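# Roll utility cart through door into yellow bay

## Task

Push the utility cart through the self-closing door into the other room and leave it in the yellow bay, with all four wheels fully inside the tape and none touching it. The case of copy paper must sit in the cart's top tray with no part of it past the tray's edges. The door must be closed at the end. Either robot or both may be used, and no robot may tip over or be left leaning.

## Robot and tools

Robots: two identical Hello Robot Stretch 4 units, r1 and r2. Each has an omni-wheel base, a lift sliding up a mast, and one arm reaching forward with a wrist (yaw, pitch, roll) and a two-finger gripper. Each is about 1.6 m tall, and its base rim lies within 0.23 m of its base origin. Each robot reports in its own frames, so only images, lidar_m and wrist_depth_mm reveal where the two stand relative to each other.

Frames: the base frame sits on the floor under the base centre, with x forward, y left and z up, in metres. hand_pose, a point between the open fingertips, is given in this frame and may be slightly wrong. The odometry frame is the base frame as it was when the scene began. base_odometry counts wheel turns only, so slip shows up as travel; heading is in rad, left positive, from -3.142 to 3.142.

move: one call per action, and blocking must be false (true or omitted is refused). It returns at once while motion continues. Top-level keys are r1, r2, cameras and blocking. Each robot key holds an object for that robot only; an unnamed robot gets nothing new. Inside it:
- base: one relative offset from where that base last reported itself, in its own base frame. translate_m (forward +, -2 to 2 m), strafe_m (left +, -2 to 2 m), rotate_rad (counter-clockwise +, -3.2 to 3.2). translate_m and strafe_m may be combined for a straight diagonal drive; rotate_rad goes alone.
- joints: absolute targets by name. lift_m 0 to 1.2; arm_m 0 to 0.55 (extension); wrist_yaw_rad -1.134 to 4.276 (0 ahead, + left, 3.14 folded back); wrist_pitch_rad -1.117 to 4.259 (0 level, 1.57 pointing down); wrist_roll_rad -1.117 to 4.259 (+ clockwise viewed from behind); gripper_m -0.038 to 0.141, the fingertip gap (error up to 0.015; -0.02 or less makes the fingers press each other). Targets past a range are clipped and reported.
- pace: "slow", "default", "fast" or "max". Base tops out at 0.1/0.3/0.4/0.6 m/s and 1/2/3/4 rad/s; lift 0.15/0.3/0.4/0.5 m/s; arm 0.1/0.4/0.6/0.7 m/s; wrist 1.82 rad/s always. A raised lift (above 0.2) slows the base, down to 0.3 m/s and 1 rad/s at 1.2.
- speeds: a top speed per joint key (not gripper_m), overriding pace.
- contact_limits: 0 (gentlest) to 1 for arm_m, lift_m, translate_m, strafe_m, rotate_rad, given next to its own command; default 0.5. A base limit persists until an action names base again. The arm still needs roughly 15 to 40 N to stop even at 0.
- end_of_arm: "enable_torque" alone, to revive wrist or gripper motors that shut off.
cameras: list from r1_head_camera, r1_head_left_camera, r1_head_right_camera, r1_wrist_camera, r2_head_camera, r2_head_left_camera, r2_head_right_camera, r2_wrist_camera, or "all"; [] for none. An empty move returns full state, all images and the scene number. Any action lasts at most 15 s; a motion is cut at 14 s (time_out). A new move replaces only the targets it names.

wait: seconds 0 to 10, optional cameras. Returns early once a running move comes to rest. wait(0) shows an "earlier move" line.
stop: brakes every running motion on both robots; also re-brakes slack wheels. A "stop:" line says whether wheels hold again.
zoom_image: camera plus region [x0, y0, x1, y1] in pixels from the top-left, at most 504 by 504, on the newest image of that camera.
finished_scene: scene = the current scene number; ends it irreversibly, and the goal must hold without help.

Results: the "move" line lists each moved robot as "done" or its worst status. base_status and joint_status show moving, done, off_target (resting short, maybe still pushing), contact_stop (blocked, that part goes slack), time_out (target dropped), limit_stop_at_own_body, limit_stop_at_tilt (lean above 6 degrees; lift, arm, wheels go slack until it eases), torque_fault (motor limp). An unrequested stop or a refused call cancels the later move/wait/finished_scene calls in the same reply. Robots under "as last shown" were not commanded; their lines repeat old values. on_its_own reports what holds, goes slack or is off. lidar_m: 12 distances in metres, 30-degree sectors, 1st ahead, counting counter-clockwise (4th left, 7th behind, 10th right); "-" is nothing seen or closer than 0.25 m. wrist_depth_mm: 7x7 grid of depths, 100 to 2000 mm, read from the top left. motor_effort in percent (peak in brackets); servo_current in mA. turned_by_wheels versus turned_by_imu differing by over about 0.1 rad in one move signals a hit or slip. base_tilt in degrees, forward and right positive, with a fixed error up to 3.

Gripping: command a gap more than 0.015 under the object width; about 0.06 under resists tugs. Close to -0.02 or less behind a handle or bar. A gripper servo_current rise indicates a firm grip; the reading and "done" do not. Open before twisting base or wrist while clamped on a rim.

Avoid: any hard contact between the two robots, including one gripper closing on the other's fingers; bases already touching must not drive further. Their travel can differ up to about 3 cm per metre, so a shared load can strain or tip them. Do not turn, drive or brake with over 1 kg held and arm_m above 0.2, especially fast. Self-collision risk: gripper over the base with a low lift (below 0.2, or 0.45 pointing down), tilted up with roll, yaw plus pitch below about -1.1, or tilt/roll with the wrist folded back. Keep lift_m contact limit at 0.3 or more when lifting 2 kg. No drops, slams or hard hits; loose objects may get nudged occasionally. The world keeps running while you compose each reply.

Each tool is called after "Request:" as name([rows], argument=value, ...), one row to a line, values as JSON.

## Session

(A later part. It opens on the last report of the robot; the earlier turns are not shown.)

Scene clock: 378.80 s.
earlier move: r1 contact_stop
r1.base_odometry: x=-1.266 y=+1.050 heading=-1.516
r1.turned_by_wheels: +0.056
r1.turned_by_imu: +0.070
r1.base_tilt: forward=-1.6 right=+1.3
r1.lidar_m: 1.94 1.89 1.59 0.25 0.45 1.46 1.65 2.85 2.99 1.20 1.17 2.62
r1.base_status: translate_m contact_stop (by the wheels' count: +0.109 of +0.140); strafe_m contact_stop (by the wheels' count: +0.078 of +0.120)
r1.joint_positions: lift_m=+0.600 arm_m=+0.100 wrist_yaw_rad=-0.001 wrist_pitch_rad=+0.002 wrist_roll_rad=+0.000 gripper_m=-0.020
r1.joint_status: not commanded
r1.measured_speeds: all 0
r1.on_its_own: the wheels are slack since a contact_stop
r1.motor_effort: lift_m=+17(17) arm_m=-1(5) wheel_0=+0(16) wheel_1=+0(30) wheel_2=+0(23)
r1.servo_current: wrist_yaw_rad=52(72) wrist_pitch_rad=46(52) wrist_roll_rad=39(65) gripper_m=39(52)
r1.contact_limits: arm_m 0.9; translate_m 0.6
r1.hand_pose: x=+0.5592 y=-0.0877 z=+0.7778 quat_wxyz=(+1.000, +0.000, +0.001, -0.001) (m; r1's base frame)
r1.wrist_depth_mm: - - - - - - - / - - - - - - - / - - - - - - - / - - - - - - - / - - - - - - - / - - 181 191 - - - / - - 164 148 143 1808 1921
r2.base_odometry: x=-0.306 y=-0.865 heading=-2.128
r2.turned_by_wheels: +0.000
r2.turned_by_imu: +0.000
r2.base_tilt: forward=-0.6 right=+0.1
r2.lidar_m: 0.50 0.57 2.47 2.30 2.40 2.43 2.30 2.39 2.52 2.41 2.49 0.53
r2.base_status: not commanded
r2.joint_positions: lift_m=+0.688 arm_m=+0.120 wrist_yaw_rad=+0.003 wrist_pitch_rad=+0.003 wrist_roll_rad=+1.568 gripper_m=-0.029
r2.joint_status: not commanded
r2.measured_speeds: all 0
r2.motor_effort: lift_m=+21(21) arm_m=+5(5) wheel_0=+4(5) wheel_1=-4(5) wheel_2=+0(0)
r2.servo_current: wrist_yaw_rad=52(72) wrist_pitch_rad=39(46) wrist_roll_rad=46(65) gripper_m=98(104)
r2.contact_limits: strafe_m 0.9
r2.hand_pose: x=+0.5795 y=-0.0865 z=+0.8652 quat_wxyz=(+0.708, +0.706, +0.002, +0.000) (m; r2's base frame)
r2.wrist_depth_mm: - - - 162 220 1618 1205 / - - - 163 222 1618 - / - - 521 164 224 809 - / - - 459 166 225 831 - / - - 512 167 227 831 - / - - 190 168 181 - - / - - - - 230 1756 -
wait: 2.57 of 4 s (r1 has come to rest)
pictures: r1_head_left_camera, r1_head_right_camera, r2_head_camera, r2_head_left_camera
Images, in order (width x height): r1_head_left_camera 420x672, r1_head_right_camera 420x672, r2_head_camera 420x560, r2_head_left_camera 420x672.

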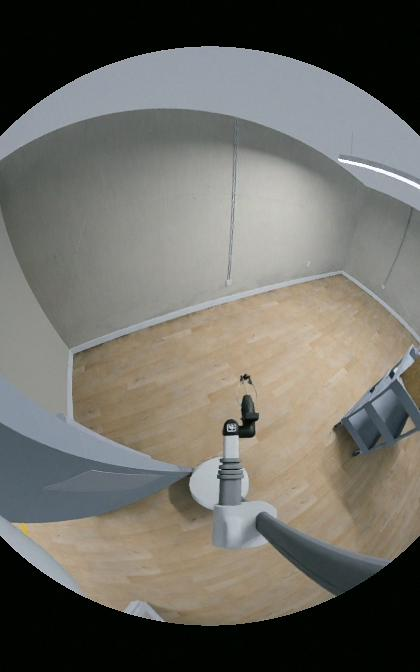

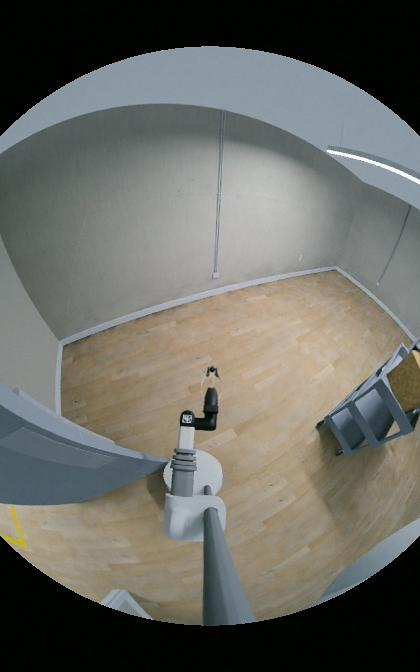

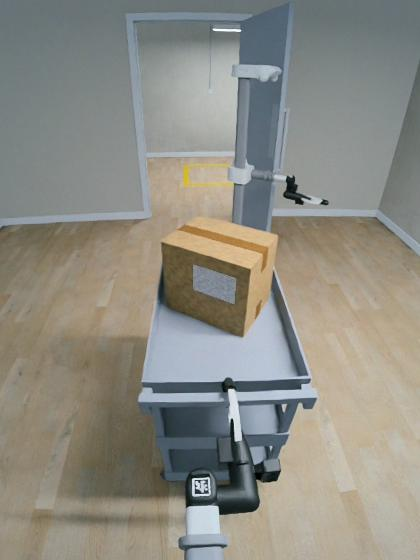

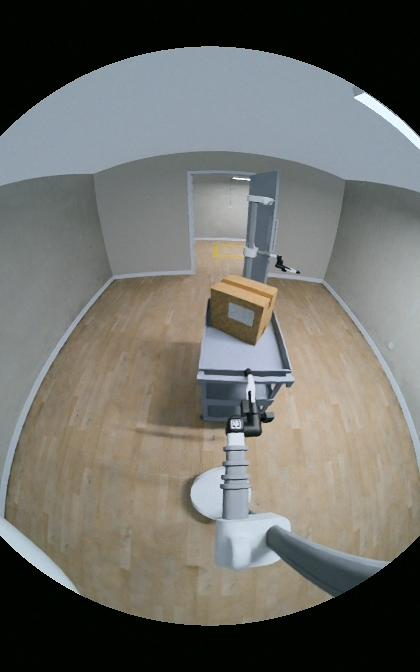

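Request:
move(blocking=false, r1={"base":{"translate_m":0.09,"strafe_m":-0.01},"pace":"slow","contact_limits":{"translate_m":0.7}})

Request:
wait(seconds=3, cameras=["r2_head_camera","r1_head_left_camera"])

Scene clock: 385.63 s.
move: r1 moving
r1.base_odometry: x=-1.267 y=+1.037 heading=-1.516
r1.turned_by_wheels: +0.000
r1.turned_by_imu: +0.000
r1.base_tilt: forward=-1.6 right=+1.3
r1.lidar_m: 1.97 1.87 1.60 0.25 0.48 1.50 1.67 2.85 3.00 1.18 1.17 2.63
r1.base_status: translate_m moving; strafe_m moving
r1.joint_positions: lift_m=+0.600 arm_m=+0.100 wrist_yaw_rad=-0.001 wrist_pitch_rad=+0.002 wrist_roll_rad=+0.000 gripper_m=-0.020
r1.joint_status: not commanded
r1.measured_speeds: translate_m=+0.048 strafe_m=-0.006 rotate_rad=-0.001 lift_m=+0.000 arm_m=+0.000 wrist_yaw_rad=+0.000 wrist_pitch_rad=+0.000 wrist_roll_rad=+0.000
r1.motor_effort: lift_m=+17(17) arm_m=-3(4) wheel_0=+0(7) wheel_1=+8(9) wheel_2=-7(9)
r1.servo_current: wrist_yaw_rad=52(72) wrist_pitch_rad=39(52) wrist_roll_rad=46(59) gripper_m=46(46)
r1.contact_limits: arm_m 0.9; translate_m 0.7
r1.hand_pose: x=+0.5592 y=-0.0877 z=+0.7778 quat_wxyz=(+1.000, +0.000, +0.001, -0.001) (m; r1's base frame)
r1.wrist_depth_mm: - - - - - - - / - - - - - - - / - - - - - - - / - - - - - - - / - - - - - - - / - - 181 191 - - - / - - 164 148 143 1756 1863
r2: as last shown
r2.lidar_m: 0.50 0.56 2.45 2.32 2.39 2.43 2.30 2.37 2.53 2.41 2.50 0.52
r2.motor_effort: lift_m=+21(21) arm_m=+4(5) wheel_0=+5(5) wheel_1=-4(5) wheel_2=+0(1)
r2.servo_current: wrist_yaw_rad=46(59) wrist_pitch_rad=39(46) wrist_roll_rad=46(46) gripper_m=98(98)
r2.contact_limits: strafe_m 0.9
r2.wrist_depth_mm: - - - 162 220 1618 1205 / - - - 163 221 1618 - / - - 525 165 223 809 - / - - 459 166 225 820 - / - - 512 167 227 820 - / - - 189 168 181 - - / - - - - 231 1756 -
pictures: none

Scene clock: 387.30 s.
earlier move: r1 done
r1.base_odometry: x=-1.271 y=+0.959 heading=-1.516
r1.turned_by_wheels: +0.000
r1.turned_by_imu: +0.000
r1.base_tilt: forward=-1.6 right=+1.2
r1.lidar_m: 1.86 1.82 1.64 0.25 0.30 1.57 1.73 2.93 3.07 1.15 1.14 2.50
r1.base_status: done
r1.joint_positions: lift_m=+0.600 arm_m=+0.100 wrist_yaw_rad=-0.001 wrist_pitch_rad=+0.002 wrist_roll_rad=+0.000 gripper_m=-0.020
r1.joint_status: not commanded
r1.measured_speeds: all 0
r1.motor_effort: lift_m=+17(17) arm_m=-3(4) wheel_0=+2(7) wheel_1=+7(10) wheel_2=-2(9)
r1.servo_current: wrist_yaw_rad=72(72) wrist_pitch_rad=39(52) wrist_roll_rad=59(72) gripper_m=46(52)
r1.contact_limits: arm_m 0.9; translate_m 0.7
r1.hand_pose: x=+0.5592 y=-0.0877 z=+0.7778 quat_wxyz=(+1.000, +0.000, +0.001, -0.001) (m; r1's base frame)
r1.wrist_depth_mm: - - - - - - - / - - - - - - - / - - - - - - - / - - - - - - - / - - - - - - - / - - 181 191 - - - / - - 157 147 143 1808 1863
r2.base_odometry: x=-0.306 y=-0.865 heading=-2.128
r2.turned_by_wheels: +0.000
r2.turned_by_imu: +0.000
r2.base_tilt: forward=-0.7 right=+0.1
r2.lidar_m: 0.51 0.55 2.45 2.33 2.39 2.41 2.31 2.38 2.49 2.39 2.49 0.54
r2.base_status: not commanded
r2.joint_positions: lift_m=+0.688 arm_m=+0.120 wrist_yaw_rad=+0.003 wrist_pitch_rad=+0.003 wrist_roll_rad=+1.568 gripper_m=-0.029
r2.joint_status: not commanded
r2.measured_speeds: all 0
r2.motor_effort: lift_m=+21(21) arm_m=+4(5) wheel_0=+4(5) wheel_1=-4(5) wheel_2=+0(1)
r2.servo_current: wrist_yaw_rad=52(59) wrist_pitch_rad=46(46) wrist_roll_rad=46(65) gripper_m=91(104)
r2.contact_limits: strafe_m 0.9
r2.hand_pose: x=+0.5795 y=-0.0865 z=+0.8652 quat_wxyz=(+0.708, +0.706, +0.002, +0.000) (m; r2's base frame)
r2.wrist_depth_mm: - - - 162 219 1618 1205 / - - - 163 221 1618 - / - - 525 164 224 809 - / - - 462 166 225 820 - / - - 512 167 227 842 - / - - 190 168 181 - - / - - - - 230 1808 -
wait: 1.67 of 3 s (r1 has come to rest)
pictures: r1_head_left_camera, r2_head_camera
Images, in order (width x height): r1_head_left_camera 420x672, r2_head_camera 420x560.

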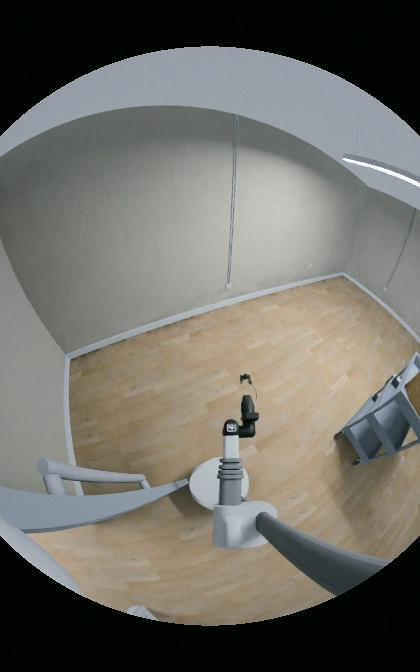

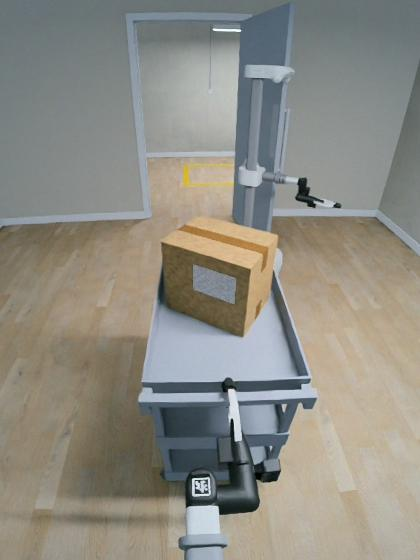

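Request:
move(blocking=false, r2={"base":{"strafe_m":-0.24},"pace":"slow","contact_limits":{"strafe_m":0.9}})

Request:
wait(seconds=4)

Request:
move(blocking=false, r2={"base":{"translate_m":0.6,"strafe_m":0.18},"pace":"default","contact_limits":{"translate_m":0.6}})

Request:
wait(seconds=5, cameras=["r2_head_camera","r1_head_right_camera","r2_head_left_camera"])

Scene clock: 403.00 s.
move: r2 moving
r1: as last shown
r1.base_tilt: forward=-1.6 right=+1.3
r1.lidar_m: 1.87 1.81 1.63 0.25 0.32 1.57 1.74 2.92 3.09 1.15 1.11 2.52
r1.motor_effort: lift_m=+17(17) arm_m=-3(4) wheel_0=+2(3) wheel_1=+7(7) wheel_2=-2(2)
r1.servo_current: wrist_yaw_rad=52(59) wrist_pitch_rad=46(46) wrist_roll_rad=52(59) gripper_m=39(52)
r1.contact_limits: arm_m 0.9; translate_m 0.7
r2.base_odometry: x=-0.318 y=-0.857 heading=-2.127
r2.turned_by_wheels: +0.000
r2.turned_by_imu: +0.001
r2.base_tilt: forward=-0.7 right=+0.0
r2.lidar_m: 0.52 0.55 2.45 2.33 2.45 2.37 2.29 2.38 2.50 2.38 2.49 0.52
r2.base_status: strafe_m moving
r2.joint_positions: lift_m=+0.688 arm_m=+0.120 wrist_yaw_rad=+0.003 wrist_pitch_rad=+0.003 wrist_roll_rad=+1.568 gripper_m=-0.029
r2.joint_status: not commanded
r2.measured_speeds: translate_m=+0.000 strafe_m=-0.057 rotate_rad=-0.002 lift_m=+0.000 arm_m=+0.000 wrist_yaw_rad=+0.000 wrist_pitch_rad=+0.000 wrist_roll_rad=+0.000
r2.motor_effort: lift_m=+21(21) arm_m=+4(5) wheel_0=+11(11) wheel_1=-6(8) wheel_2=+0(1)
r2.servo_current: wrist_yaw_rad=39(59) wrist_pitch_rad=39(46) wrist_roll_rad=52(59) gripper_m=91(104)
r2.contact_limits: strafe_m 0.9
r2.hand_pose: x=+0.5795 y=-0.0865 z=+0.8652 quat_wxyz=(+0.708, +0.706, +0.002, +0.000) (m; r2's base frame)
r2.wrist_depth_mm: - - - 163 222 1576 1205 / - - - 164 222 1661 - / - - 535 166 225 788 - / - - 459 167 226 831 - / - - 504 167 228 831 - / - - 187 169 180 - - / - - - - 230 1661 -
pictures: none

Scene clock: 406.03 s.
earlier move: r2 done
r1.base_odometry: x=-1.271 y=+0.959 heading=-1.516
r1.turned_by_wheels: +0.000
r1.turned_by_imu: +0.000
r1.base_tilt: forward=-1.6 right=+1.3
r1.lidar_m: 1.89 1.81 1.64 0.25 0.31 1.57 1.72 2.92 3.08 1.09 1.08 2.55
r1.base_status: not commanded
r1.joint_positions: lift_m=+0.600 arm_m=+0.100 wrist_yaw_rad=-0.001 wrist_pitch_rad=+0.002 wrist_roll_rad=+0.000 gripper_m=-0.020
r1.joint_status: not commanded
r1.measured_speeds: all 0
r1.motor_effort: lift_m=+17(17) arm_m=-3(4) wheel_0=+2(3) wheel_1=+7(8) wheel_2=-2(2)
r1.servo_current: wrist_yaw_rad=59(72) wrist_pitch_rad=39(52) wrist_roll_rad=46(72) gripper_m=46(52)
r1.contact_limits: arm_m 0.9; translate_m 0.7
r1.hand_pose: x=+0.5592 y=-0.0877 z=+0.7778 quat_wxyz=(+1.000, +0.000, +0.001, -0.001) (m; r1's base frame)
r1.wrist_depth_mm: - - - - - - - / - - - - - - - / - - - - - - - / - - - - - - - / - - - - - - - / - - 181 191 - - - / - - 157 147 143 1756 1808
r2.base_odometry: x=-0.509 y=-0.738 heading=-2.128
r2.turned_by_wheels: +0.000
r2.turned_by_imu: +0.001
r2.base_tilt: forward=-0.7 right=+0.1
r2.lidar_m: 0.45 0.49 2.71 2.54 2.64 2.41 2.29 2.37 2.27 2.15 2.22 0.56
r2.base_status: done
r2.joint_positions: lift_m=+0.688 arm_m=+0.120 wrist_yaw_rad=+0.003 wrist_pitch_rad=+0.003 wrist_roll_rad=+1.568 gripper_m=-0.029
r2.joint_status: not commanded
r2.measured_speeds: all 0
r2.motor_effort: lift_m=+21(21) arm_m=+4(5) wheel_0=+5(13) wheel_1=-4(8) wheel_2=+0(2)
r2.servo_current: wrist_yaw_rad=39(65) wrist_pitch_rad=39(46) wrist_roll_rad=46(59) gripper_m=98(104)
r2.contact_limits: strafe_m 0.9
r2.hand_pose: x=+0.5795 y=-0.0865 z=+0.8652 quat_wxyz=(+0.708, +0.706, +0.002, +0.000) (m; r2's base frame)
r2.wrist_depth_mm: - - - 222 294 298 298 / - - - 268 276 1576 1160 / - - - 199 260 1708 517 / - - 668 187 248 750 - / - - 459 180 236 - - / - - 184 170 181 - - / - - 488 - 215 126 -
wait: 3.03 of 4 s (r2 has come to rest)
pictures: none

Scene clock: 406.53 s.
move: r2 moving
r1: as last shown
r1.lidar_m: 1.89 1.81 1.59 0.25 0.33 1.59 1.69 2.91 3.05 1.09 1.09 2.54
r1.motor_effort: lift_m=+17(17) arm_m=-4(4) wheel_0=+2(3) wheel_1=+7(7) wheel_2=-2(2)
r1.servo_current: wrist_yaw_rad=26(65) wrist_pitch_rad=46(46) wrist_roll_rad=46(65) gripper_m=46(46)
r1.contact_limits: arm_m 0.9; translate_m 0.7
r1.wrist_depth_mm: - - - - - - - / - - - - - - - / - - - - - - - / - - - - - - - / - - - - - - - / - - 181 191 - - - / - - 158 147 143 1808 1863
r2.base_odometry: x=-0.518 y=-0.769 heading=-2.128
r2.turned_by_wheels: -0.001
r2.turned_by_imu: -0.001
r2.base_tilt: forward=-0.7 right=+0.1
r2.lidar_m: 0.45 0.56 2.69 2.56 2.60 2.45 2.32 2.43 2.30 2.18 2.26 0.55
r2.base_status: translate_m moving; strafe_m moving
r2.joint_positions: lift_m=+0.688 arm_m=+0.120 wrist_yaw_rad=-0.006 wrist_pitch_rad=+0.003 wrist_roll_rad=+1.568 gripper_m=-0.029
r2.joint_status: not commanded
r2.measured_speeds: translate_m=+0.121 strafe_m=+0.039 rotate_rad=-0.006 lift_m=+0.000 arm_m=+0.000 wrist_yaw_rad=-0.021 wrist_pitch_rad=+0.000 wrist_roll_rad=+0.000
r2.motor_effort: lift_m=+21(21) arm_m=+4(5) wheel_0=+4(10) wheel_1=+9(10) wheel_2=-20(20)
r2.servo_current: wrist_yaw_rad=52(52) wrist_pitch_rad=33(46) wrist_roll_rad=46(59) gripper_m=91(98)
r2.contact_limits: translate_m 0.6
r2.hand_pose: x=+0.5787 y=-0.0891 z=+0.8652 quat_wxyz=(+0.708, +0.706, -0.001, -0.003) (m; r2's base frame)
r2.wrist_depth_mm: - - - 229 296 1430 1078 / - - - 212 279 1499 1138 / - - - 196 260 1708 525 / - - - 185 247 723 - / - - 492 177 232 809 - / - - 185 163 181 - - / - - 477 - 211 - -
pictures: none

Scene clock: 409.57 s.
earlier move: r2 done
r1.base_odometry: x=-1.271 y=+0.959 heading=-1.516
r1.turned_by_wheels: +0.000
r1.turned_by_imu: +0.000
r1.base_tilt: forward=-1.6 right=+1.3
r1.lidar_m: 1.88 1.82 1.61 0.25 0.32 1.56 1.74 2.92 0.75 0.64 1.02 2.54
r1.base_status: not commanded
r1.joint_positions: lift_m=+0.600 arm_m=+0.100 wrist_yaw_rad=-0.001 wrist_pitch_rad=+0.002 wrist_roll_rad=+0.000 gripper_m=-0.020
r1.joint_status: not commanded
r1.measured_speeds: all 0
r1.motor_effort: lift_m=+17(17) arm_m=-3(4) wheel_0=+2(3) wheel_1=+7(8) wheel_2=-2(2)
r1.servo_current: wrist_yaw_rad=39(72) wrist_pitch_rad=52(52) wrist_roll_rad=52(65) gripper_m=46(52)
r1.contact_limits: arm_m 0.9; translate_m 0.7
r1.hand_pose: x=+0.5592 y=-0.0877 z=+0.7778 quat_wxyz=(+1.000, +0.000, +0.001, -0.001) (m; r1's base frame)
r1.wrist_depth_mm: - - - - - - - / - - - - - - - / - - - - - - - / - - - - - - - / - - - - - - - / - - 181 191 - - - / - - 158 147 143 1756 1808
r2.base_odometry: x=-0.674 y=-1.342 heading=-2.127
r2.turned_by_wheels: +0.001
r2.turned_by_imu: -0.001
r2.base_tilt: forward=-0.7 right=+0.1
r2.lidar_m: 0.42 0.45 2.51 2.40 2.49 3.05 2.90 2.98 2.44 2.34 2.43 0.58
r2.base_status: done
r2.joint_positions: lift_m=+0.688 arm_m=+0.120 wrist_yaw_rad=-0.003 wrist_pitch_rad=+0.003 wrist_roll_rad=+1.568 gripper_m=-0.029
r2.joint_status: not commanded
r2.measured_speeds: all 0
r2.motor_effort: lift_m=+21(21) arm_m=+4(5) wheel_0=+2(10) wheel_1=+2(10) wheel_2=-3(20)
r2.servo_current: wrist_yaw_rad=52(65) wrist_pitch_rad=39(46) wrist_roll_rad=52(59) gripper_m=85(98)
r2.contact_limits: translate_m 0.6
r2.hand_pose: x=+0.5790 y=-0.0883 z=+0.8652 quat_wxyz=(+0.708, +0.706, +0.000, -0.002) (m; r2's base frame)
r2.wrist_depth_mm: - - - 233 301 1397 1078 / - - - 213 283 1160 404 / - - - 198 264 1281 - / - - - 187 249 788 - / - - 508 178 235 809 - / - - 187 165 179 - - / - - 469 - 211 - -
wait: 3.03 of 5 s (r2 has come to rest)
pictures: r1_head_right_camera, r2_head_camera, r2_head_left_camera
Images, in order (width x height): r1_head_right_camera 420x672, r2_head_camera 420x560, r2_head_left_camera 420x672.

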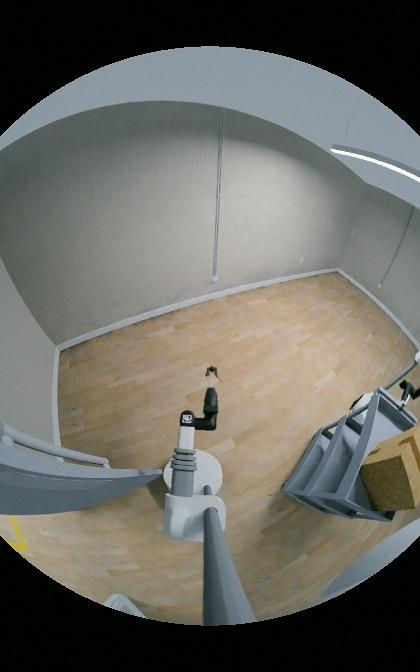

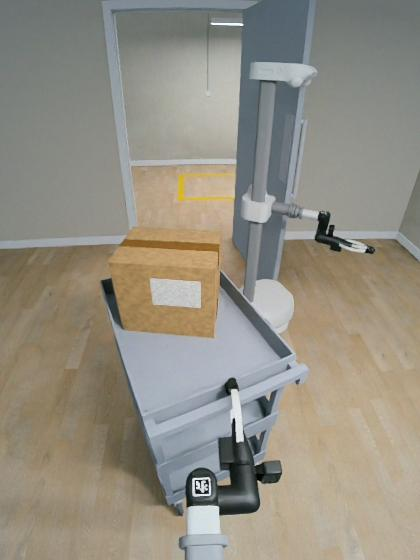

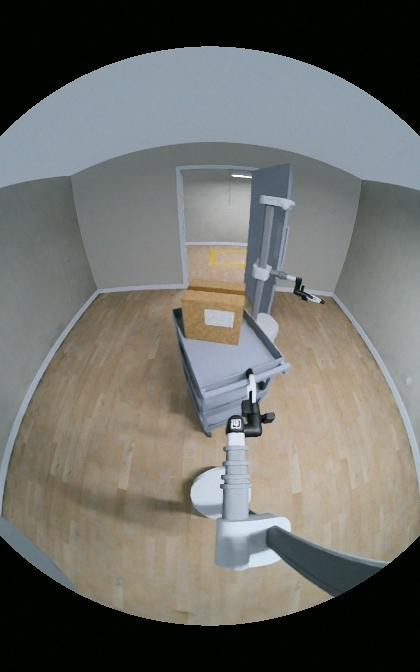

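Request:
move(blocking=false, r2={"base":{"translate_m":0.43,"strafe_m":0.135},"pace":"default","contact_limits":{"translate_m":0.6}})

Request:
wait(seconds=4)

Request:
move(blocking=false, r2={"base":{"strafe_m":0.23},"pace":"slow","contact_limits":{"strafe_m":0.9}})

Request:
wait(seconds=5, cameras=["r2_head_camera","r1_head_right_camera","r2_head_left_camera"])

Scene clock: 418.33 s.
move: r2 moving
r1: as last shown
r1.lidar_m: 1.87 1.81 1.63 0.25 0.31 1.56 1.74 2.90 0.64 0.64 1.03 2.57
r1.motor_effort: lift_m=+17(17) arm_m=-4(4) wheel_0=+2(3) wheel_1=+7(7) wheel_2=-2(2)
r1.servo_current: wrist_yaw_rad=52(59) wrist_pitch_rad=39(46) wrist_roll_rad=46(46) gripper_m=39(46)
r1.contact_limits: arm_m 0.9; translate_m 0.7
r1.wrist_depth_mm: - - - - - - - / - - - - - - - / - - - - - - - / - - - - - - - / - - - - - - - / - - 181 191 - - - / - - 157 147 144 1808 1863
r2.base_odometry: x=-0.682 y=-1.374 heading=-2.128
r2.turned_by_wheels: +0.000
r2.turned_by_imu: +0.000
r2.base_tilt: forward=-0.7 right=+0.1
r2.lidar_m: 0.41 0.48 2.48 2.40 2.50 3.08 2.96 3.05 2.46 2.33 2.43 0.57
r2.base_status: translate_m moving; strafe_m moving
r2.joint_positions: lift_m=+0.688 arm_m=+0.120 wrist_yaw_rad=-0.003 wrist_pitch_rad=+0.003 wrist_roll_rad=+1.568 gripper_m=-0.029
r2.joint_status: not commanded
r2.measured_speeds: translate_m=+0.120 strafe_m=+0.040 rotate_rad=-0.006 lift_m=+0.000 arm_m=+0.000 wrist_yaw_rad=+0.000 wrist_pitch_rad=+0.000 wrist_roll_rad=+0.000
r2.motor_effort: lift_m=+21(21) arm_m=+4(5) wheel_0=+3(8) wheel_1=+10(12) wheel_2=-15(17)
r2.servo_current: wrist_yaw_rad=52(59) wrist_pitch_rad=46(46) wrist_roll_rad=46(59) gripper_m=91(98)
r2.contact_limits: translate_m 0.6
r2.hand_pose: x=+0.5790 y=-0.0883 z=+0.8652 quat_wxyz=(+0.708, +0.706, +0.000, -0.002) (m; r2's base frame)
r2.wrist_depth_mm: - - - 236 306 1430 1078 / - - - 214 283 1118 1118 / - - - 200 264 1281 - / - - - 187 248 1863 - / - - 517 178 234 820 - / - - 187 164 181 - - / - - 469 - 211 - -
pictures: none

Scene clock: 420.77 s.
earlier move: r2 done
r1.base_odometry: x=-1.271 y=+0.959 heading=-1.516
r1.turned_by_wheels: +0.000
r1.turned_by_imu: +0.000
r1.base_tilt: forward=-1.6 right=+1.3
r1.lidar_m: 1.89 1.81 1.65 0.25 0.33 1.56 1.75 0.55 0.56 0.58 4.61 2.54
r1.base_status: not commanded
r1.joint_positions: lift_m=+0.600 arm_m=+0.100 wrist_yaw_rad=-0.001 wrist_pitch_rad=+0.002 wrist_roll_rad=+0.000 gripper_m=-0.020
r1.joint_status: not commanded
r1.measured_speeds: all 0
r1.motor_effort: lift_m=+17(17) arm_m=-3(4) wheel_0=+2(3) wheel_1=+7(8) wheel_2=-2(2)
r1.servo_current: wrist_yaw_rad=52(65) wrist_pitch_rad=46(52) wrist_roll_rad=46(72) gripper_m=39(52)
r1.contact_limits: arm_m 0.9; translate_m 0.7
r1.hand_pose: x=+0.5592 y=-0.0877 z=+0.7778 quat_wxyz=(+1.000, +0.000, +0.001, -0.001) (m; r1's base frame)
r1.wrist_depth_mm: - - - - - - - / - - - - - - - / - - - - - - - / - - - - - - - / - - - - - - - / - - 181 191 - - - / - - 158 148 143 1808 1921
r2.base_odometry: x=-0.786 y=-1.779 heading=-2.127
r2.turned_by_wheels: +0.001
r2.turned_by_imu: +0.000
r2.base_tilt: forward=-0.7 right=+0.1
r2.lidar_m: 0.42 0.44 2.40 2.27 2.39 3.22 3.40 3.46 2.57 2.47 1.42 0.57
r2.base_status: done
r2.joint_positions: lift_m=+0.688 arm_m=+0.120 wrist_yaw_rad=-0.002 wrist_pitch_rad=+0.003 wrist_roll_rad=+1.568 gripper_m=-0.029
r2.joint_status: not commanded
r2.measured_speeds: all 0
r2.motor_effort: lift_m=+21(21) arm_m=+4(5) wheel_0=+4(8) wheel_1=+4(12) wheel_2=-1(18)
r2.servo_current: wrist_yaw_rad=52(65) wrist_pitch_rad=33(46) wrist_roll_rad=46(59) gripper_m=85(98)
r2.contact_limits: translate_m 0.6
r2.hand_pose: x=+0.5790 y=-0.0881 z=+0.8652 quat_wxyz=(+0.708, +0.706, +0.000, -0.002) (m; r2's base frame)
r2.wrist_depth_mm: - 866 866 241 303 854 854 / - - - 218 289 314 327 / - - - 206 268 1756 1205 / - - - 189 251 1618 - / - - 539 179 235 798 - / - - 186 164 180 - - / - - 462 - 211 - -
wait: 2.43 of 4 s (r2 has come to rest)
pictures: none

Scene clock: 421.27 s.
move: r2 moving
r1: as last shown
r1.lidar_m: 1.88 1.81 1.66 0.25 0.33 1.57 1.72 0.56 0.55 0.61 4.61 2.55
r1.motor_effort: lift_m=+17(17) arm_m=-3(4) wheel_0=+2(3) wheel_1=+7(8) wheel_2=-1(2)
r1.servo_current: wrist_yaw_rad=46(65) wrist_pitch_rad=46(52) wrist_roll_rad=33(78) gripper_m=39(46)
r1.contact_limits: arm_m 0.9; translate_m 0.7
r1.wrist_depth_mm: - - - - - - - / - - - - - - - / - - - - - - - / - - - - - - - / - - - - - - - / - - 181 191 - - - / - - 157 147 143 1808 1863
r2.base_odometry: x=-0.774 y=-1.786 heading=-2.127
r2.turned_by_wheels: +0.000
r2.turned_by_imu: +0.000
r2.base_tilt: forward=-0.6 right=+0.1
r2.lidar_m: 0.42 0.49 2.38 2.26 2.39 3.19 3.38 3.45 2.61 2.47 1.42 0.58
r2.base_status: strafe_m moving
r2.joint_positions: lift_m=+0.688 arm_m=+0.120 wrist_yaw_rad=-0.003 wrist_pitch_rad=+0.003 wrist_roll_rad=+1.568 gripper_m=-0.029
r2.joint_status: not commanded
r2.measured_speeds: translate_m=+0.000 strafe_m=+0.056 rotate_rad=+0.002 lift_m=+0.000 arm_m=+0.000 wrist_yaw_rad=-0.014 wrist_pitch_rad=+0.000 wrist_roll_rad=+0.000
r2.motor_effort: lift_m=+21(21) arm_m=+4(5) wheel_0=-9(11) wheel_1=+6(8) wheel_2=+0(1)
r2.servo_current: wrist_yaw_rad=52(59) wrist_pitch_rad=46(46) wrist_roll_rad=52(65) gripper_m=91(91)
r2.contact_limits: strafe_m 0.9
r2.hand_pose: x=+0.5790 y=-0.0883 z=+0.8652 quat_wxyz=(+0.708, +0.706, +0.000, -0.002) (m; r2's base frame)
r2.wrist_depth_mm: - 866 866 245 307 866 866 / 904 891 878 220 296 327 1098 / - - - 203 270 1808 1205 / - - - 190 251 1756 - / - - 554 179 235 798 - / - - 186 163 180 - - / - - 466 - 210 - -
pictures: none

Scene clock: 424.20 s.
earlier move: r2 done
r1.base_odometry: x=-1.271 y=+0.959 heading=-1.516
r1.turned_by_wheels: +0.000
r1.turned_by_imu: +0.000
r1.base_tilt: forward=-1.6 right=+1.3
r1.lidar_m: 1.90 1.81 1.62 0.25 0.33 1.59 1.74 0.56 0.59 0.78 4.60 2.51
r1.base_status: not commanded
r1.joint_positions: lift_m=+0.600 arm_m=+0.100 wrist_yaw_rad=-0.001 wrist_pitch_rad=+0.002 wrist_roll_rad=+0.000 gripper_m=-0.020
r1.joint_status: not commanded
r1.measured_speeds: all 0
r1.motor_effort: lift_m=+17(17) arm_m=-3(4) wheel_0=+3(3) wheel_1=+7(8) wheel_2=-2(2)
r1.servo_current: wrist_yaw_rad=59(65) wrist_pitch_rad=39(52) wrist_roll_rad=59(78) gripper_m=46(52)
r1.contact_limits: arm_m 0.9; translate_m 0.7
r1.hand_pose: x=+0.5592 y=-0.0877 z=+0.7778 quat_wxyz=(+1.000, +0.000, +0.001, -0.001) (m; r1's base frame)
r1.wrist_depth_mm: - - - - - - - / - - - - - - - / - - - - - - - / - - - - - - - / - - - - - - - / - - 181 191 - - - / - - 158 147 143 1808 1808
r2.base_odometry: x=-0.591 y=-1.900 heading=-2.127
r2.turned_by_wheels: +0.000
r2.turned_by_imu: +0.000
r2.base_tilt: forward=-0.6 right=+0.1
r2.lidar_m: 0.47 0.51 2.16 2.05 2.13 2.90 3.38 3.42 2.83 2.69 1.51 0.57
r2.base_status: done
r2.joint_positions: lift_m=+0.688 arm_m=+0.120 wrist_yaw_rad=-0.003 wrist_pitch_rad=+0.003 wrist_roll_rad=+1.568 gripper_m=-0.029
r2.joint_status: not commanded
r2.measured_speeds: all 0
r2.motor_effort: lift_m=+21(21) arm_m=+5(5) wheel_0=-6(13) wheel_1=+4(9) wheel_2=+0(2)
r2.servo_current: wrist_yaw_rad=59(65) wrist_pitch_rad=39(52) wrist_roll_rad=59(65) gripper_m=85(98)
r2.contact_limits: strafe_m 0.9
r2.hand_pose: x=+0.5790 y=-0.0884 z=+0.8652 quat_wxyz=(+0.708, +0.706, +0.000, -0.002) (m; r2's base frame)
r2.wrist_depth_mm: - - - 180 242 1430 1160 / - - - 178 238 1618 1138 / - - - 176 235 778 - / - - 477 174 232 820 - / - - 480 171 230 831 - / - - 187 169 181 - - / - - 559 - 224 - -
wait: 2.93 of 5 s (r2 has come to rest)
pictures: r1_head_right_camera, r2_head_camera, r2_head_left_camera
Images, in order (width x height): r1_head_right_camera 420x672, r2_head_camera 420x560, r2_head_left_camera 420x672.

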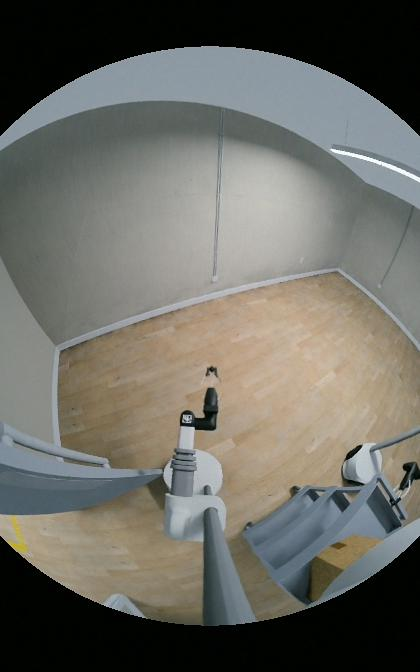

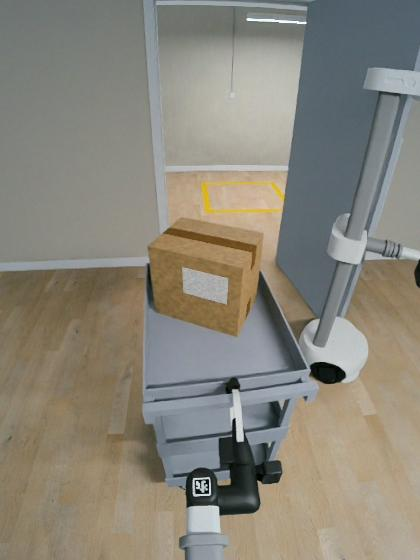

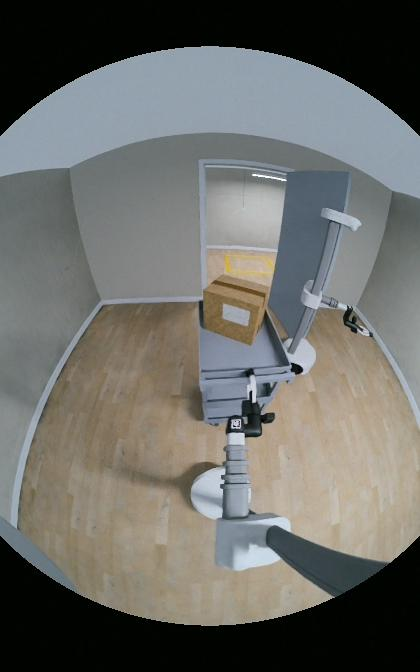

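Request:
move(blocking=false, r2={"base":{"strafe_m":0.14},"pace":"slow","contact_limits":{"strafe_m":0.9}})

Request:
wait(seconds=3)

Request:
move(blocking=false, r2={"base":{"translate_m":0.8,"strafe_m":-0.12},"pace":"default","contact_limits":{"translate_m":0.5}})

Request:
wait(seconds=5, cameras=["r2_head_camera","r1_head_right_camera","r2_head_left_camera"])

Scene clock: 439.20 s.
move: r2 moving
r1: as last shown
r1.lidar_m: 1.88 1.82 1.63 0.25 0.30 1.58 1.74 0.58 0.59 0.82 4.62 2.52
r1.motor_effort: lift_m=+17(17) arm_m=-4(4) wheel_0=+3(3) wheel_1=+7(7) wheel_2=-2(2)
r1.servo_current: wrist_yaw_rad=52(59) wrist_pitch_rad=46(52) wrist_roll_rad=46(52) gripper_m=39(52)
r1.contact_limits: arm_m 0.9; translate_m 0.7
r1.wrist_depth_mm: - - - - - - - / - - - - - - - / - - - - - - - / - - - - - - - / - - - - - - - / - - 181 191 - - - / - - 158 147 143 1756 1808
r2.base_odometry: x=-0.579 y=-1.908 heading=-2.127
r2.turned_by_wheels: +0.000
r2.turned_by_imu: +0.000
r2.base_tilt: forward=-0.6 right=+0.1
r2.lidar_m: 0.50 0.51 2.13 2.05 2.13 2.85 3.38 3.45 2.82 2.71 1.48 0.53
r2.base_status: strafe_m moving
r2.joint_positions: lift_m=+0.688 arm_m=+0.120 wrist_yaw_rad=-0.003 wrist_pitch_rad=+0.003 wrist_roll_rad=+1.568 gripper_m=-0.029
r2.joint_status: not commanded
r2.measured_speeds: translate_m=+0.000 strafe_m=+0.056 rotate_rad=+0.000 lift_m=+0.000 arm_m=+0.000 wrist_yaw_rad=+0.000 wrist_pitch_rad=+0.000 wrist_roll_rad=+0.000
r2.motor_effort: lift_m=+21(21) arm_m=+4(5) wheel_0=-7(13) wheel_1=+6(8) wheel_2=+1(2)
r2.servo_current: wrist_yaw_rad=46(65) wrist_pitch_rad=46(46) wrist_roll_rad=46(59) gripper_m=91(91)
r2.contact_limits: strafe_m 0.9
r2.hand_pose: x=+0.5790 y=-0.0884 z=+0.8652 quat_wxyz=(+0.708, +0.706, +0.000, -0.002) (m; r2's base frame)
r2.wrist_depth_mm: - - - 178 239 1464 1205 / - - - 177 236 1618 569 / - - - 174 234 798 - / - - 466 173 232 820 - / - - 488 171 229 820 - / - - 187 168 180 - - / - - 574 - 225 - -
pictures: none

Scene clock: 441.23 s.
earlier move: r2 done
r1.base_odometry: x=-1.271 y=+0.959 heading=-1.516
r1.turned_by_wheels: +0.000
r1.turned_by_imu: +0.000
r1.base_tilt: forward=-1.6 right=+1.2
r1.lidar_m: 1.90 1.79 1.65 0.25 0.32 1.57 1.75 0.59 0.61 0.96 4.60 2.55
r1.base_status: not commanded
r1.joint_positions: lift_m=+0.600 arm_m=+0.100 wrist_yaw_rad=-0.001 wrist_pitch_rad=+0.002 wrist_roll_rad=+0.000 gripper_m=-0.020
r1.joint_status: not commanded
r1.measured_speeds: all 0
r1.motor_effort: lift_m=+17(17) arm_m=-4(4) wheel_0=+2(3) wheel_1=+7(8) wheel_2=-2(2)
r1.servo_current: wrist_yaw_rad=46(65) wrist_pitch_rad=52(52) wrist_roll_rad=52(65) gripper_m=46(52)
r1.contact_limits: arm_m 0.9; translate_m 0.7
r1.hand_pose: x=+0.5592 y=-0.0877 z=+0.7778 quat_wxyz=(+1.000, +0.000, +0.001, -0.001) (m; r1's base frame)
r1.wrist_depth_mm: - - - - - - - / - - - - - - - / - - - - - - - / - - - - - - - / - - - - - - - / - - 181 191 - - - / - - 158 147 143 1808 1808
r2.base_odometry: x=-0.472 y=-1.974 heading=-2.128
r2.turned_by_wheels: +0.000
r2.turned_by_imu: +0.000
r2.base_tilt: forward=-0.7 right=+0.1
r2.lidar_m: 0.52 2.54 2.00 1.90 1.99 2.68 3.37 3.44 2.98 2.83 1.58 0.53
r2.base_status: done
r2.joint_positions: lift_m=+0.688 arm_m=+0.120 wrist_yaw_rad=-0.003 wrist_pitch_rad=+0.003 wrist_roll_rad=+1.568 gripper_m=-0.029
r2.joint_status: not commanded
r2.measured_speeds: all 0
r2.motor_effort: lift_m=+21(21) arm_m=+4(5) wheel_0=-7(13) wheel_1=+2(8) wheel_2=+0(2)
r2.servo_current: wrist_yaw_rad=46(65) wrist_pitch_rad=39(52) wrist_roll_rad=46(65) gripper_m=85(98)
r2.contact_limits: strafe_m 0.9
r2.hand_pose: x=+0.5790 y=-0.0884 z=+0.8652 quat_wxyz=(+0.708, +0.706, +0.000, -0.002) (m; r2's base frame)
r2.wrist_depth_mm: - - - 154 211 1537 1205 / - - - 157 214 741 - / - - 477 160 219 798 - / - - 469 163 223 809 - / - - 530 166 226 - - / - - 186 168 180 - - / - - - - 234 1618 504
wait: 2.03 of 3 s (r2 has come to rest)
pictures: none

Scene clock: 441.73 s.
move: r2 moving
r1: as last shown
r1.base_tilt: forward=-1.6 right=+1.3
r1.lidar_m: 1.89 1.82 1.62 0.25 0.34 1.56 1.71 0.58 0.63 1.00 4.59 2.53
r1.motor_effort: lift_m=+17(17) arm_m=-3(4) wheel_0=+2(3) wheel_1=+7(8) wheel_2=-2(2)
r1.servo_current: wrist_yaw_rad=59(59) wrist_pitch_rad=46(52) wrist_roll_rad=52(59) gripper_m=46(52)
r1.contact_limits: arm_m 0.9; translate_m 0.7
r1.wrist_depth_mm: - - - - - - - / - - - - - - - / - - - - - - - / - - - - - - - / - - - - - - - / - - 182 190 - - - / - - 158 147 144 1756 1863
r2.base_odometry: x=-0.493 y=-1.998 heading=-2.127
r2.turned_by_wheels: +0.000
r2.turned_by_imu: +0.000
r2.base_tilt: forward=-0.7 right=+0.0
r2.lidar_m: 0.51 2.53 2.01 1.92 2.01 2.69 3.41 3.48 2.97 2.81 1.54 0.52
r2.base_status: translate_m moving; strafe_m moving
r2.joint_positions: lift_m=+0.688 arm_m=+0.120 wrist_yaw_rad=-0.003 wrist_pitch_rad=+0.003 wrist_roll_rad=+1.568 gripper_m=-0.029
r2.joint_status: not commanded
r2.measured_speeds: translate_m=+0.123 strafe_m=-0.017 rotate_rad=+0.000 lift_m=+0.000 arm_m=+0.000 wrist_yaw_rad=+0.000 wrist_pitch_rad=+0.000 wrist_roll_rad=+0.000
r2.motor_effort: lift_m=+21(21) arm_m=+4(5) wheel_0=+11(12) wheel_1=+7(8) wheel_2=-17(17)
r2.servo_current: wrist_yaw_rad=39(52) wrist_pitch_rad=46(46) wrist_roll_rad=46(52) gripper_m=91(91)
r2.contact_limits: translate_m 0.5
r2.hand_pose: x=+0.5790 y=-0.0884 z=+0.8652 quat_wxyz=(+0.708, +0.706, +0.000, -0.002) (m; r2's base frame)
r2.wrist_depth_mm: - - - 153 210 1499 1205 / - - - 155 213 750 - / - - 484 158 216 809 - / - - 466 161 220 820 - / - - 530 163 222 842 - / - - 186 165 180 - - / - - - - 229 1661 512
pictures: none

Scene clock: 445.40 s.
earlier move: r2 done
r1.base_odometry: x=-1.271 y=+0.959 heading=-1.516
r1.turned_by_wheels: +0.000
r1.turned_by_imu: +0.000
r1.base_tilt: forward=-1.6 right=+1.3
r1.lidar_m: 1.90 1.80 1.64 0.25 0.30 1.59 0.56 0.55 0.77 4.26 4.62 2.50
r1.base_status: not commanded
r1.joint_positions: lift_m=+0.600 arm_m=+0.100 wrist_yaw_rad=-0.001 wrist_pitch_rad=+0.002 wrist_roll_rad=+0.000 gripper_m=-0.020
r1.joint_status: not commanded
r1.measured_speeds: all 0
r1.motor_effort: lift_m=+17(17) arm_m=-3(4) wheel_0=+2(3) wheel_1=+7(8) wheel_2=-2(2)
r1.servo_current: wrist_yaw_rad=46(72) wrist_pitch_rad=39(52) wrist_roll_rad=39(72) gripper_m=46(52)
r1.contact_limits: arm_m 0.9; translate_m 0.7
r1.hand_pose: x=+0.5592 y=-0.0877 z=+0.7778 quat_wxyz=(+1.000, +0.000, +0.001, -0.001) (m; r1's base frame)
r1.wrist_depth_mm: - - - - - - - / - - - - - - - / - - - - - - - / - - - - - - - / - - - - - - - / - - 180 191 - - - / - - 157 147 143 1756 1756
r2.base_odometry: x=-0.997 y=-2.590 heading=-2.127
r2.turned_by_wheels: +0.001
r2.turned_by_imu: +0.004
r2.base_tilt: forward=-0.7 right=+0.1
r2.lidar_m: 0.40 0.46 2.13 2.05 2.13 2.86 - 3.90 2.81 1.09 0.77 0.58
r2.base_status: done
r2.joint_positions: lift_m=+0.688 arm_m=+0.120 wrist_yaw_rad=+0.001 wrist_pitch_rad=+0.003 wrist_roll_rad=+1.568 gripper_m=-0.029
r2.joint_status: not commanded
r2.measured_speeds: all 0
r2.motor_effort: lift_m=+21(21) arm_m=+4(5) wheel_0=+6(16) wheel_1=+5(9) wheel_2=-2(17)
r2.servo_current: wrist_yaw_rad=52(65) wrist_pitch_rad=39(46) wrist_roll_rad=39(65) gripper_m=91(91)
r2.contact_limits: translate_m 0.5
r2.hand_pose: x=+0.5793 y=-0.0872 z=+0.8652 quat_wxyz=(+0.708, +0.706, +0.001, -0.001) (m; r2's base frame)
r2.wrist_depth_mm: - - - 272 - 1661 1205 / - - - 301 319 330 330 / - - - 218 285 1756 1205 / - - - 199 260 1756 549 / - - - 183 240 778 - / - 449 185 167 181 - - / - - 445 - 211 205 -
wait: 3.67 of 5 s (r2 has come to rest)
pictures: r1_head_right_camera, r2_head_camera, r2_head_left_camera
Images, in order (width x height): r1_head_right_camera 420x672, r2_head_camera 420x560, r2_head_left_camera 420x672.

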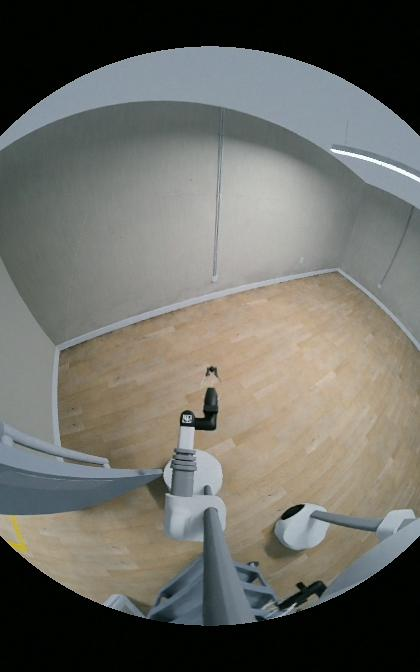

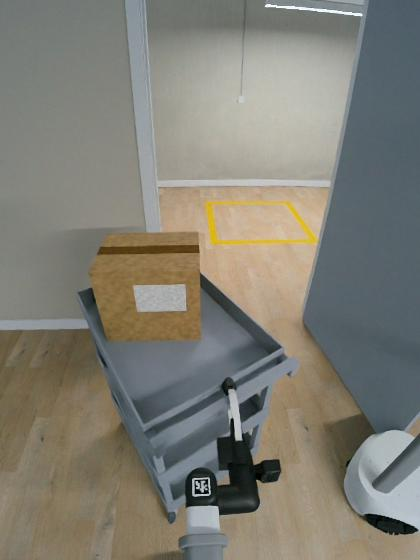

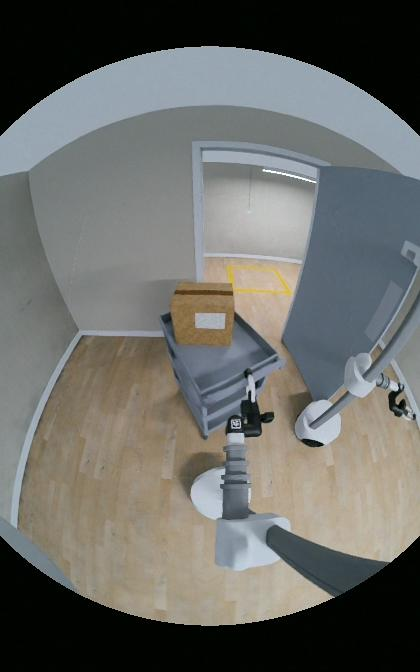

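Request:
move(blocking=false, r2={"base":{"translate_m":-0.6,"strafe_m":0.3},"pace":"default","contact_limits":{"translate_m":0.6}})

Request:
wait(seconds=5, cameras=["r2_head_camera"])

Scene clock: 462.57 s.
move: r2 moving
r1: as last shown
r1.base_tilt: forward=-1.5 right=+1.3
r1.lidar_m: 1.90 1.80 1.63 0.25 0.33 1.56 0.59 0.57 0.80 4.25 4.59 2.50
r1.motor_effort: lift_m=+17(17) arm_m=-4(4) wheel_0=+2(3) wheel_1=+7(7) wheel_2=-2(2)
r1.servo_current: wrist_yaw_rad=20(52) wrist_pitch_rad=39(46) wrist_roll_rad=52(52) gripper_m=46(46)
r1.contact_limits: arm_m 0.9; translate_m 0.7
r1.wrist_depth_mm: - - - - - - - / - - - - - - - / - - - - - - - / - - - - - - - / - - - - - - - / - - 181 190 - - - / - - 158 147 143 1756 1921
r2.base_odometry: x=-0.967 y=-2.572 heading=-2.127
r2.turned_by_wheels: +0.000
r2.turned_by_imu: +0.000
r2.base_tilt: forward=-0.7 right=+0.0
r2.lidar_m: 0.42 0.46 2.13 2.03 2.11 2.85 - 3.92 2.80 1.16 0.81 0.56
r2.base_status: translate_m moving; strafe_m moving
r2.joint_positions: lift_m=+0.688 arm_m=+0.120 wrist_yaw_rad=+0.002 wrist_pitch_rad=+0.003 wrist_roll_rad=+1.568 gripper_m=-0.029
r2.joint_status: not commanded
r2.measured_speeds: translate_m=-0.122 strafe_m=+0.062 rotate_rad=+0.002 lift_m=+0.000 arm_m=+0.000 wrist_yaw_rad=+0.000 wrist_pitch_rad=+0.000 wrist_roll_rad=+0.000
r2.motor_effort: lift_m=+21(21) arm_m=+4(4) wheel_0=-11(12) wheel_1=-5(5) wheel_2=+13(15)
r2.servo_current: wrist_yaw_rad=46(46) wrist_pitch_rad=39(46) wrist_roll_rad=46(52) gripper_m=91(91)
r2.contact_limits: translate_m 0.6
r2.hand_pose: x=+0.5794 y=-0.0870 z=+0.8652 quat_wxyz=(+0.708, +0.706, +0.001, +0.000) (m; r2's base frame)
r2.wrist_depth_mm: - - - 266 - 1708 1205 / - - - 304 315 332 336 / - - - 216 282 1756 1255 / - - - 198 259 1756 549 / - - 683 183 240 788 - / - 449 186 167 180 - - / - - 455 - 211 205 -
pictures: none

Scene clock: 465.67 s.
earlier move: r2 done
r1.base_odometry: x=-1.271 y=+0.959 heading=-1.516
r1.turned_by_wheels: +0.000
r1.turned_by_imu: +0.000
r1.base_tilt: forward=-1.6 right=+1.3
r1.lidar_m: 1.90 1.80 1.63 0.25 0.31 1.58 1.75 0.63 0.75 1.42 4.61 2.54
r1.base_status: not commanded
r1.joint_positions: lift_m=+0.600 arm_m=+0.100 wrist_yaw_rad=-0.001 wrist_pitch_rad=+0.002 wrist_roll_rad=+0.000 gripper_m=-0.020
r1.joint_status: not commanded
r1.measured_speeds: all 0
r1.motor_effort: lift_m=+17(17) arm_m=-3(4) wheel_0=+2(3) wheel_1=+7(8) wheel_2=-2(2)
r1.servo_current: wrist_yaw_rad=46(72) wrist_pitch_rad=39(52) wrist_roll_rad=59(72) gripper_m=39(52)
r1.contact_limits: arm_m 0.9; translate_m 0.7
r1.hand_pose: x=+0.5592 y=-0.0877 z=+0.7778 quat_wxyz=(+1.000, +0.000, +0.001, -0.001) (m; r1's base frame)
r1.wrist_depth_mm: - - - - - - - / - - - - - - - / - - - - - - - / - - - - - - - / - - - - - - - / - - 181 191 - - - / - - 158 147 143 1808 1808
r2.base_odometry: x=-0.425 y=-2.239 heading=-2.127
r2.turned_by_wheels: +0.000
r2.turned_by_imu: +0.000
r2.base_tilt: forward=-0.7 right=+0.1
r2.lidar_m: 0.55 2.33 1.81 1.73 1.80 2.40 3.60 3.68 3.15 3.00 1.39 0.51
r2.base_status: done
r2.joint_positions: lift_m=+0.688 arm_m=+0.120 wrist_yaw_rad=+0.001 wrist_pitch_rad=+0.003 wrist_roll_rad=+1.568 gripper_m=-0.029
r2.joint_status: not commanded
r2.measured_speeds: all 0
r2.motor_effort: lift_m=+21(21) arm_m=+4(5) wheel_0=-2(17) wheel_1=-3(8) wheel_2=+0(16)
r2.servo_current: wrist_yaw_rad=39(65) wrist_pitch_rad=39(52) wrist_roll_rad=46(59) gripper_m=91(98)
r2.contact_limits: translate_m 0.6
r2.hand_pose: x=+0.5793 y=-0.0872 z=+0.8652 quat_wxyz=(+0.708, +0.706, +0.001, -0.001) (m; r2's base frame)
r2.wrist_depth_mm: - - 517 128 180 - - / - 1863 452 132 191 - - / - 462 439 140 201 - - / - - 517 148 209 - - / - - 609 156 221 - - / - - 183 166 182 1661 508 / - - - - 248 1618 1138
wait: 3.10 of 5 s (r2 has come to rest)
pictures: r2_head_camera
Images, in order (width x height): r2_head_camera 420x560.

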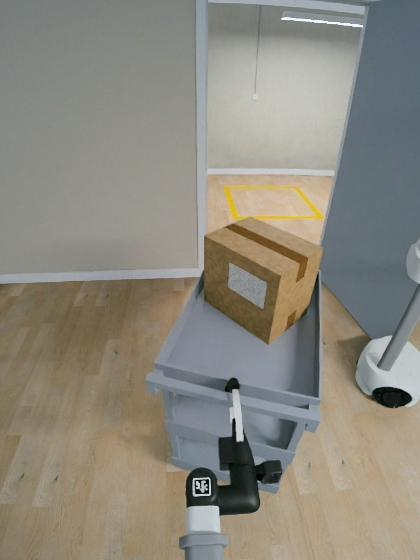

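Request:
move(blocking=false, r2={"base":{"translate_m":0.4,"strafe_m":-0.1},"pace":"default","contact_limits":{"translate_m":0.5}})

Request:
wait(seconds=5, cameras=["r2_head_camera"])

Scene clock: 474.03 s.
move: r2 moving
r1: as last shown
r1.base_tilt: forward=-1.6 right=+1.2
r1.lidar_m: 1.88 1.81 1.68 0.25 0.34 1.58 1.71 0.64 0.76 1.42 4.59 2.54
r1.servo_current: wrist_yaw_rad=46(65) wrist_pitch_rad=46(46) wrist_roll_rad=59(59) gripper_m=46(52)
r1.contact_limits: arm_m 0.9; translate_m 0.7
r1.wrist_depth_mm: - - - - - - - / - - - - - - - / - - - - - - - / - - - - - - - / - - - - - - - / - - 181 190 - - - / - - 157 147 143 1808 1808
r2.base_odometry: x=-0.448 y=-2.261 heading=-2.127
r2.turned_by_wheels: +0.000
r2.turned_by_imu: +0.000
r2.base_tilt: forward=-0.7 right=+0.0
r2.lidar_m: 0.53 2.31 1.82 1.75 1.82 2.41 3.65 3.69 3.14 2.99 1.36 0.50
r2.base_status: translate_m moving; strafe_m moving
r2.joint_positions: lift_m=+0.688 arm_m=+0.120 wrist_yaw_rad=-0.001 wrist_pitch_rad=+0.003 wrist_roll_rad=+1.568 gripper_m=-0.029
r2.joint_status: not commanded
r2.measured_speeds: translate_m=+0.122 strafe_m=-0.030 rotate_rad=-0.002 lift_m=+0.000 arm_m=+0.000 wrist_yaw_rad=-0.008 wrist_pitch_rad=+0.000 wrist_roll_rad=+0.000
r2.motor_effort: lift_m=+21(21) arm_m=+4(4) wheel_0=+10(10) wheel_1=+6(8) wheel_2=-17(19)
r2.servo_current: wrist_yaw_rad=39(52) wrist_pitch_rad=39(46) wrist_roll_rad=39(59) gripper_m=91(98)
r2.contact_limits: translate_m 0.5
r2.hand_pose: x=+0.5792 y=-0.0878 z=+0.8652 quat_wxyz=(+0.708, +0.706, +0.000, -0.001) (m; r2's base frame)
r2.wrist_depth_mm: - - 544 130 182 - - / - 1808 462 133 191 - - / - 462 433 141 201 - - / - 1863 504 148 209 - - / - - 591 155 219 - - / - - 184 162 180 1661 521 / - - - - 242 1708 477
pictures: none

Scene clock: 476.37 s.
earlier move: r2 done
r1.base_odometry: x=-1.271 y=+0.959 heading=-1.516
r1.turned_by_wheels: +0.000
r1.turned_by_imu: +0.000
r1.base_tilt: forward=-1.6 right=+1.3
r1.lidar_m: 1.89 1.81 1.62 0.25 0.32 1.54 0.74 0.70 0.97 4.23 4.58 2.51
r1.base_status: not commanded
r1.joint_positions: lift_m=+0.600 arm_m=+0.100 wrist_yaw_rad=-0.001 wrist_pitch_rad=+0.002 wrist_roll_rad=+0.000 gripper_m=-0.020
r1.joint_status: not commanded
r1.measured_speeds: all 0
r1.motor_effort: lift_m=+17(17) arm_m=-4(4) wheel_0=+2(3) wheel_1=+7(8) wheel_2=-2(2)
r1.servo_current: wrist_yaw_rad=59(72) wrist_pitch_rad=33(46) wrist_roll_rad=59(65) gripper_m=46(52)
r1.contact_limits: arm_m 0.9; translate_m 0.7
r1.hand_pose: x=+0.5592 y=-0.0877 z=+0.7778 quat_wxyz=(+1.000, +0.000, +0.001, -0.001) (m; r1's base frame)
r1.wrist_depth_mm: - - - - - - - / - - - - - - - / - - - - - - - / - - - - - - - / - - - - - - - / - - 181 191 - - - / - - 158 147 143 1808 1808
r2.base_odometry: x=-0.721 y=-2.525 heading=-2.126
r2.turned_by_wheels: +0.001
r2.turned_by_imu: +0.003
r2.base_tilt: forward=-0.7 right=+0.0
r2.lidar_m: 0.51 0.54 1.94 1.85 1.94 2.58 4.08 4.07 3.03 1.45 1.06 0.53
r2.base_status: done
r2.joint_positions: lift_m=+0.688 arm_m=+0.120 wrist_yaw_rad=+0.001 wrist_pitch_rad=+0.002 wrist_roll_rad=+1.568 gripper_m=-0.029
r2.joint_status: not commanded
r2.measured_speeds: all 0
r2.motor_effort: lift_m=+21(21) arm_m=+4(4) wheel_0=+6(15) wheel_1=+4(9) wheel_2=-1(19)
r2.servo_current: wrist_yaw_rad=52(65) wrist_pitch_rad=39(52) wrist_roll_rad=46(59) gripper_m=91(98)
r2.contact_limits: translate_m 0.5
r2.hand_pose: x=+0.5794 y=-0.0871 z=+0.8653 quat_wxyz=(+0.708, +0.706, +0.001, +0.000) (m; r2's base frame)
r2.wrist_depth_mm: 1537 - - 157 213 1618 1281 / 1576 - - 159 217 741 - / 1537 - 500 161 219 809 - / - - 462 163 222 820 - / - - 521 166 226 820 - / - - 189 167 180 - - / - - - - 232 - -
wait: 2.33 of 5 s (r2 has come to rest)
pictures: r2_head_camera
Images, in order (width x height): r2_head_camera 420x560.

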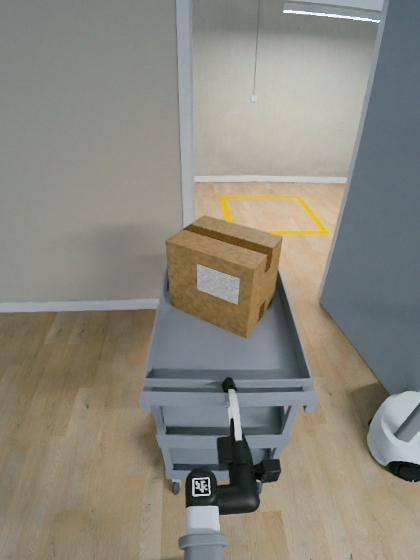

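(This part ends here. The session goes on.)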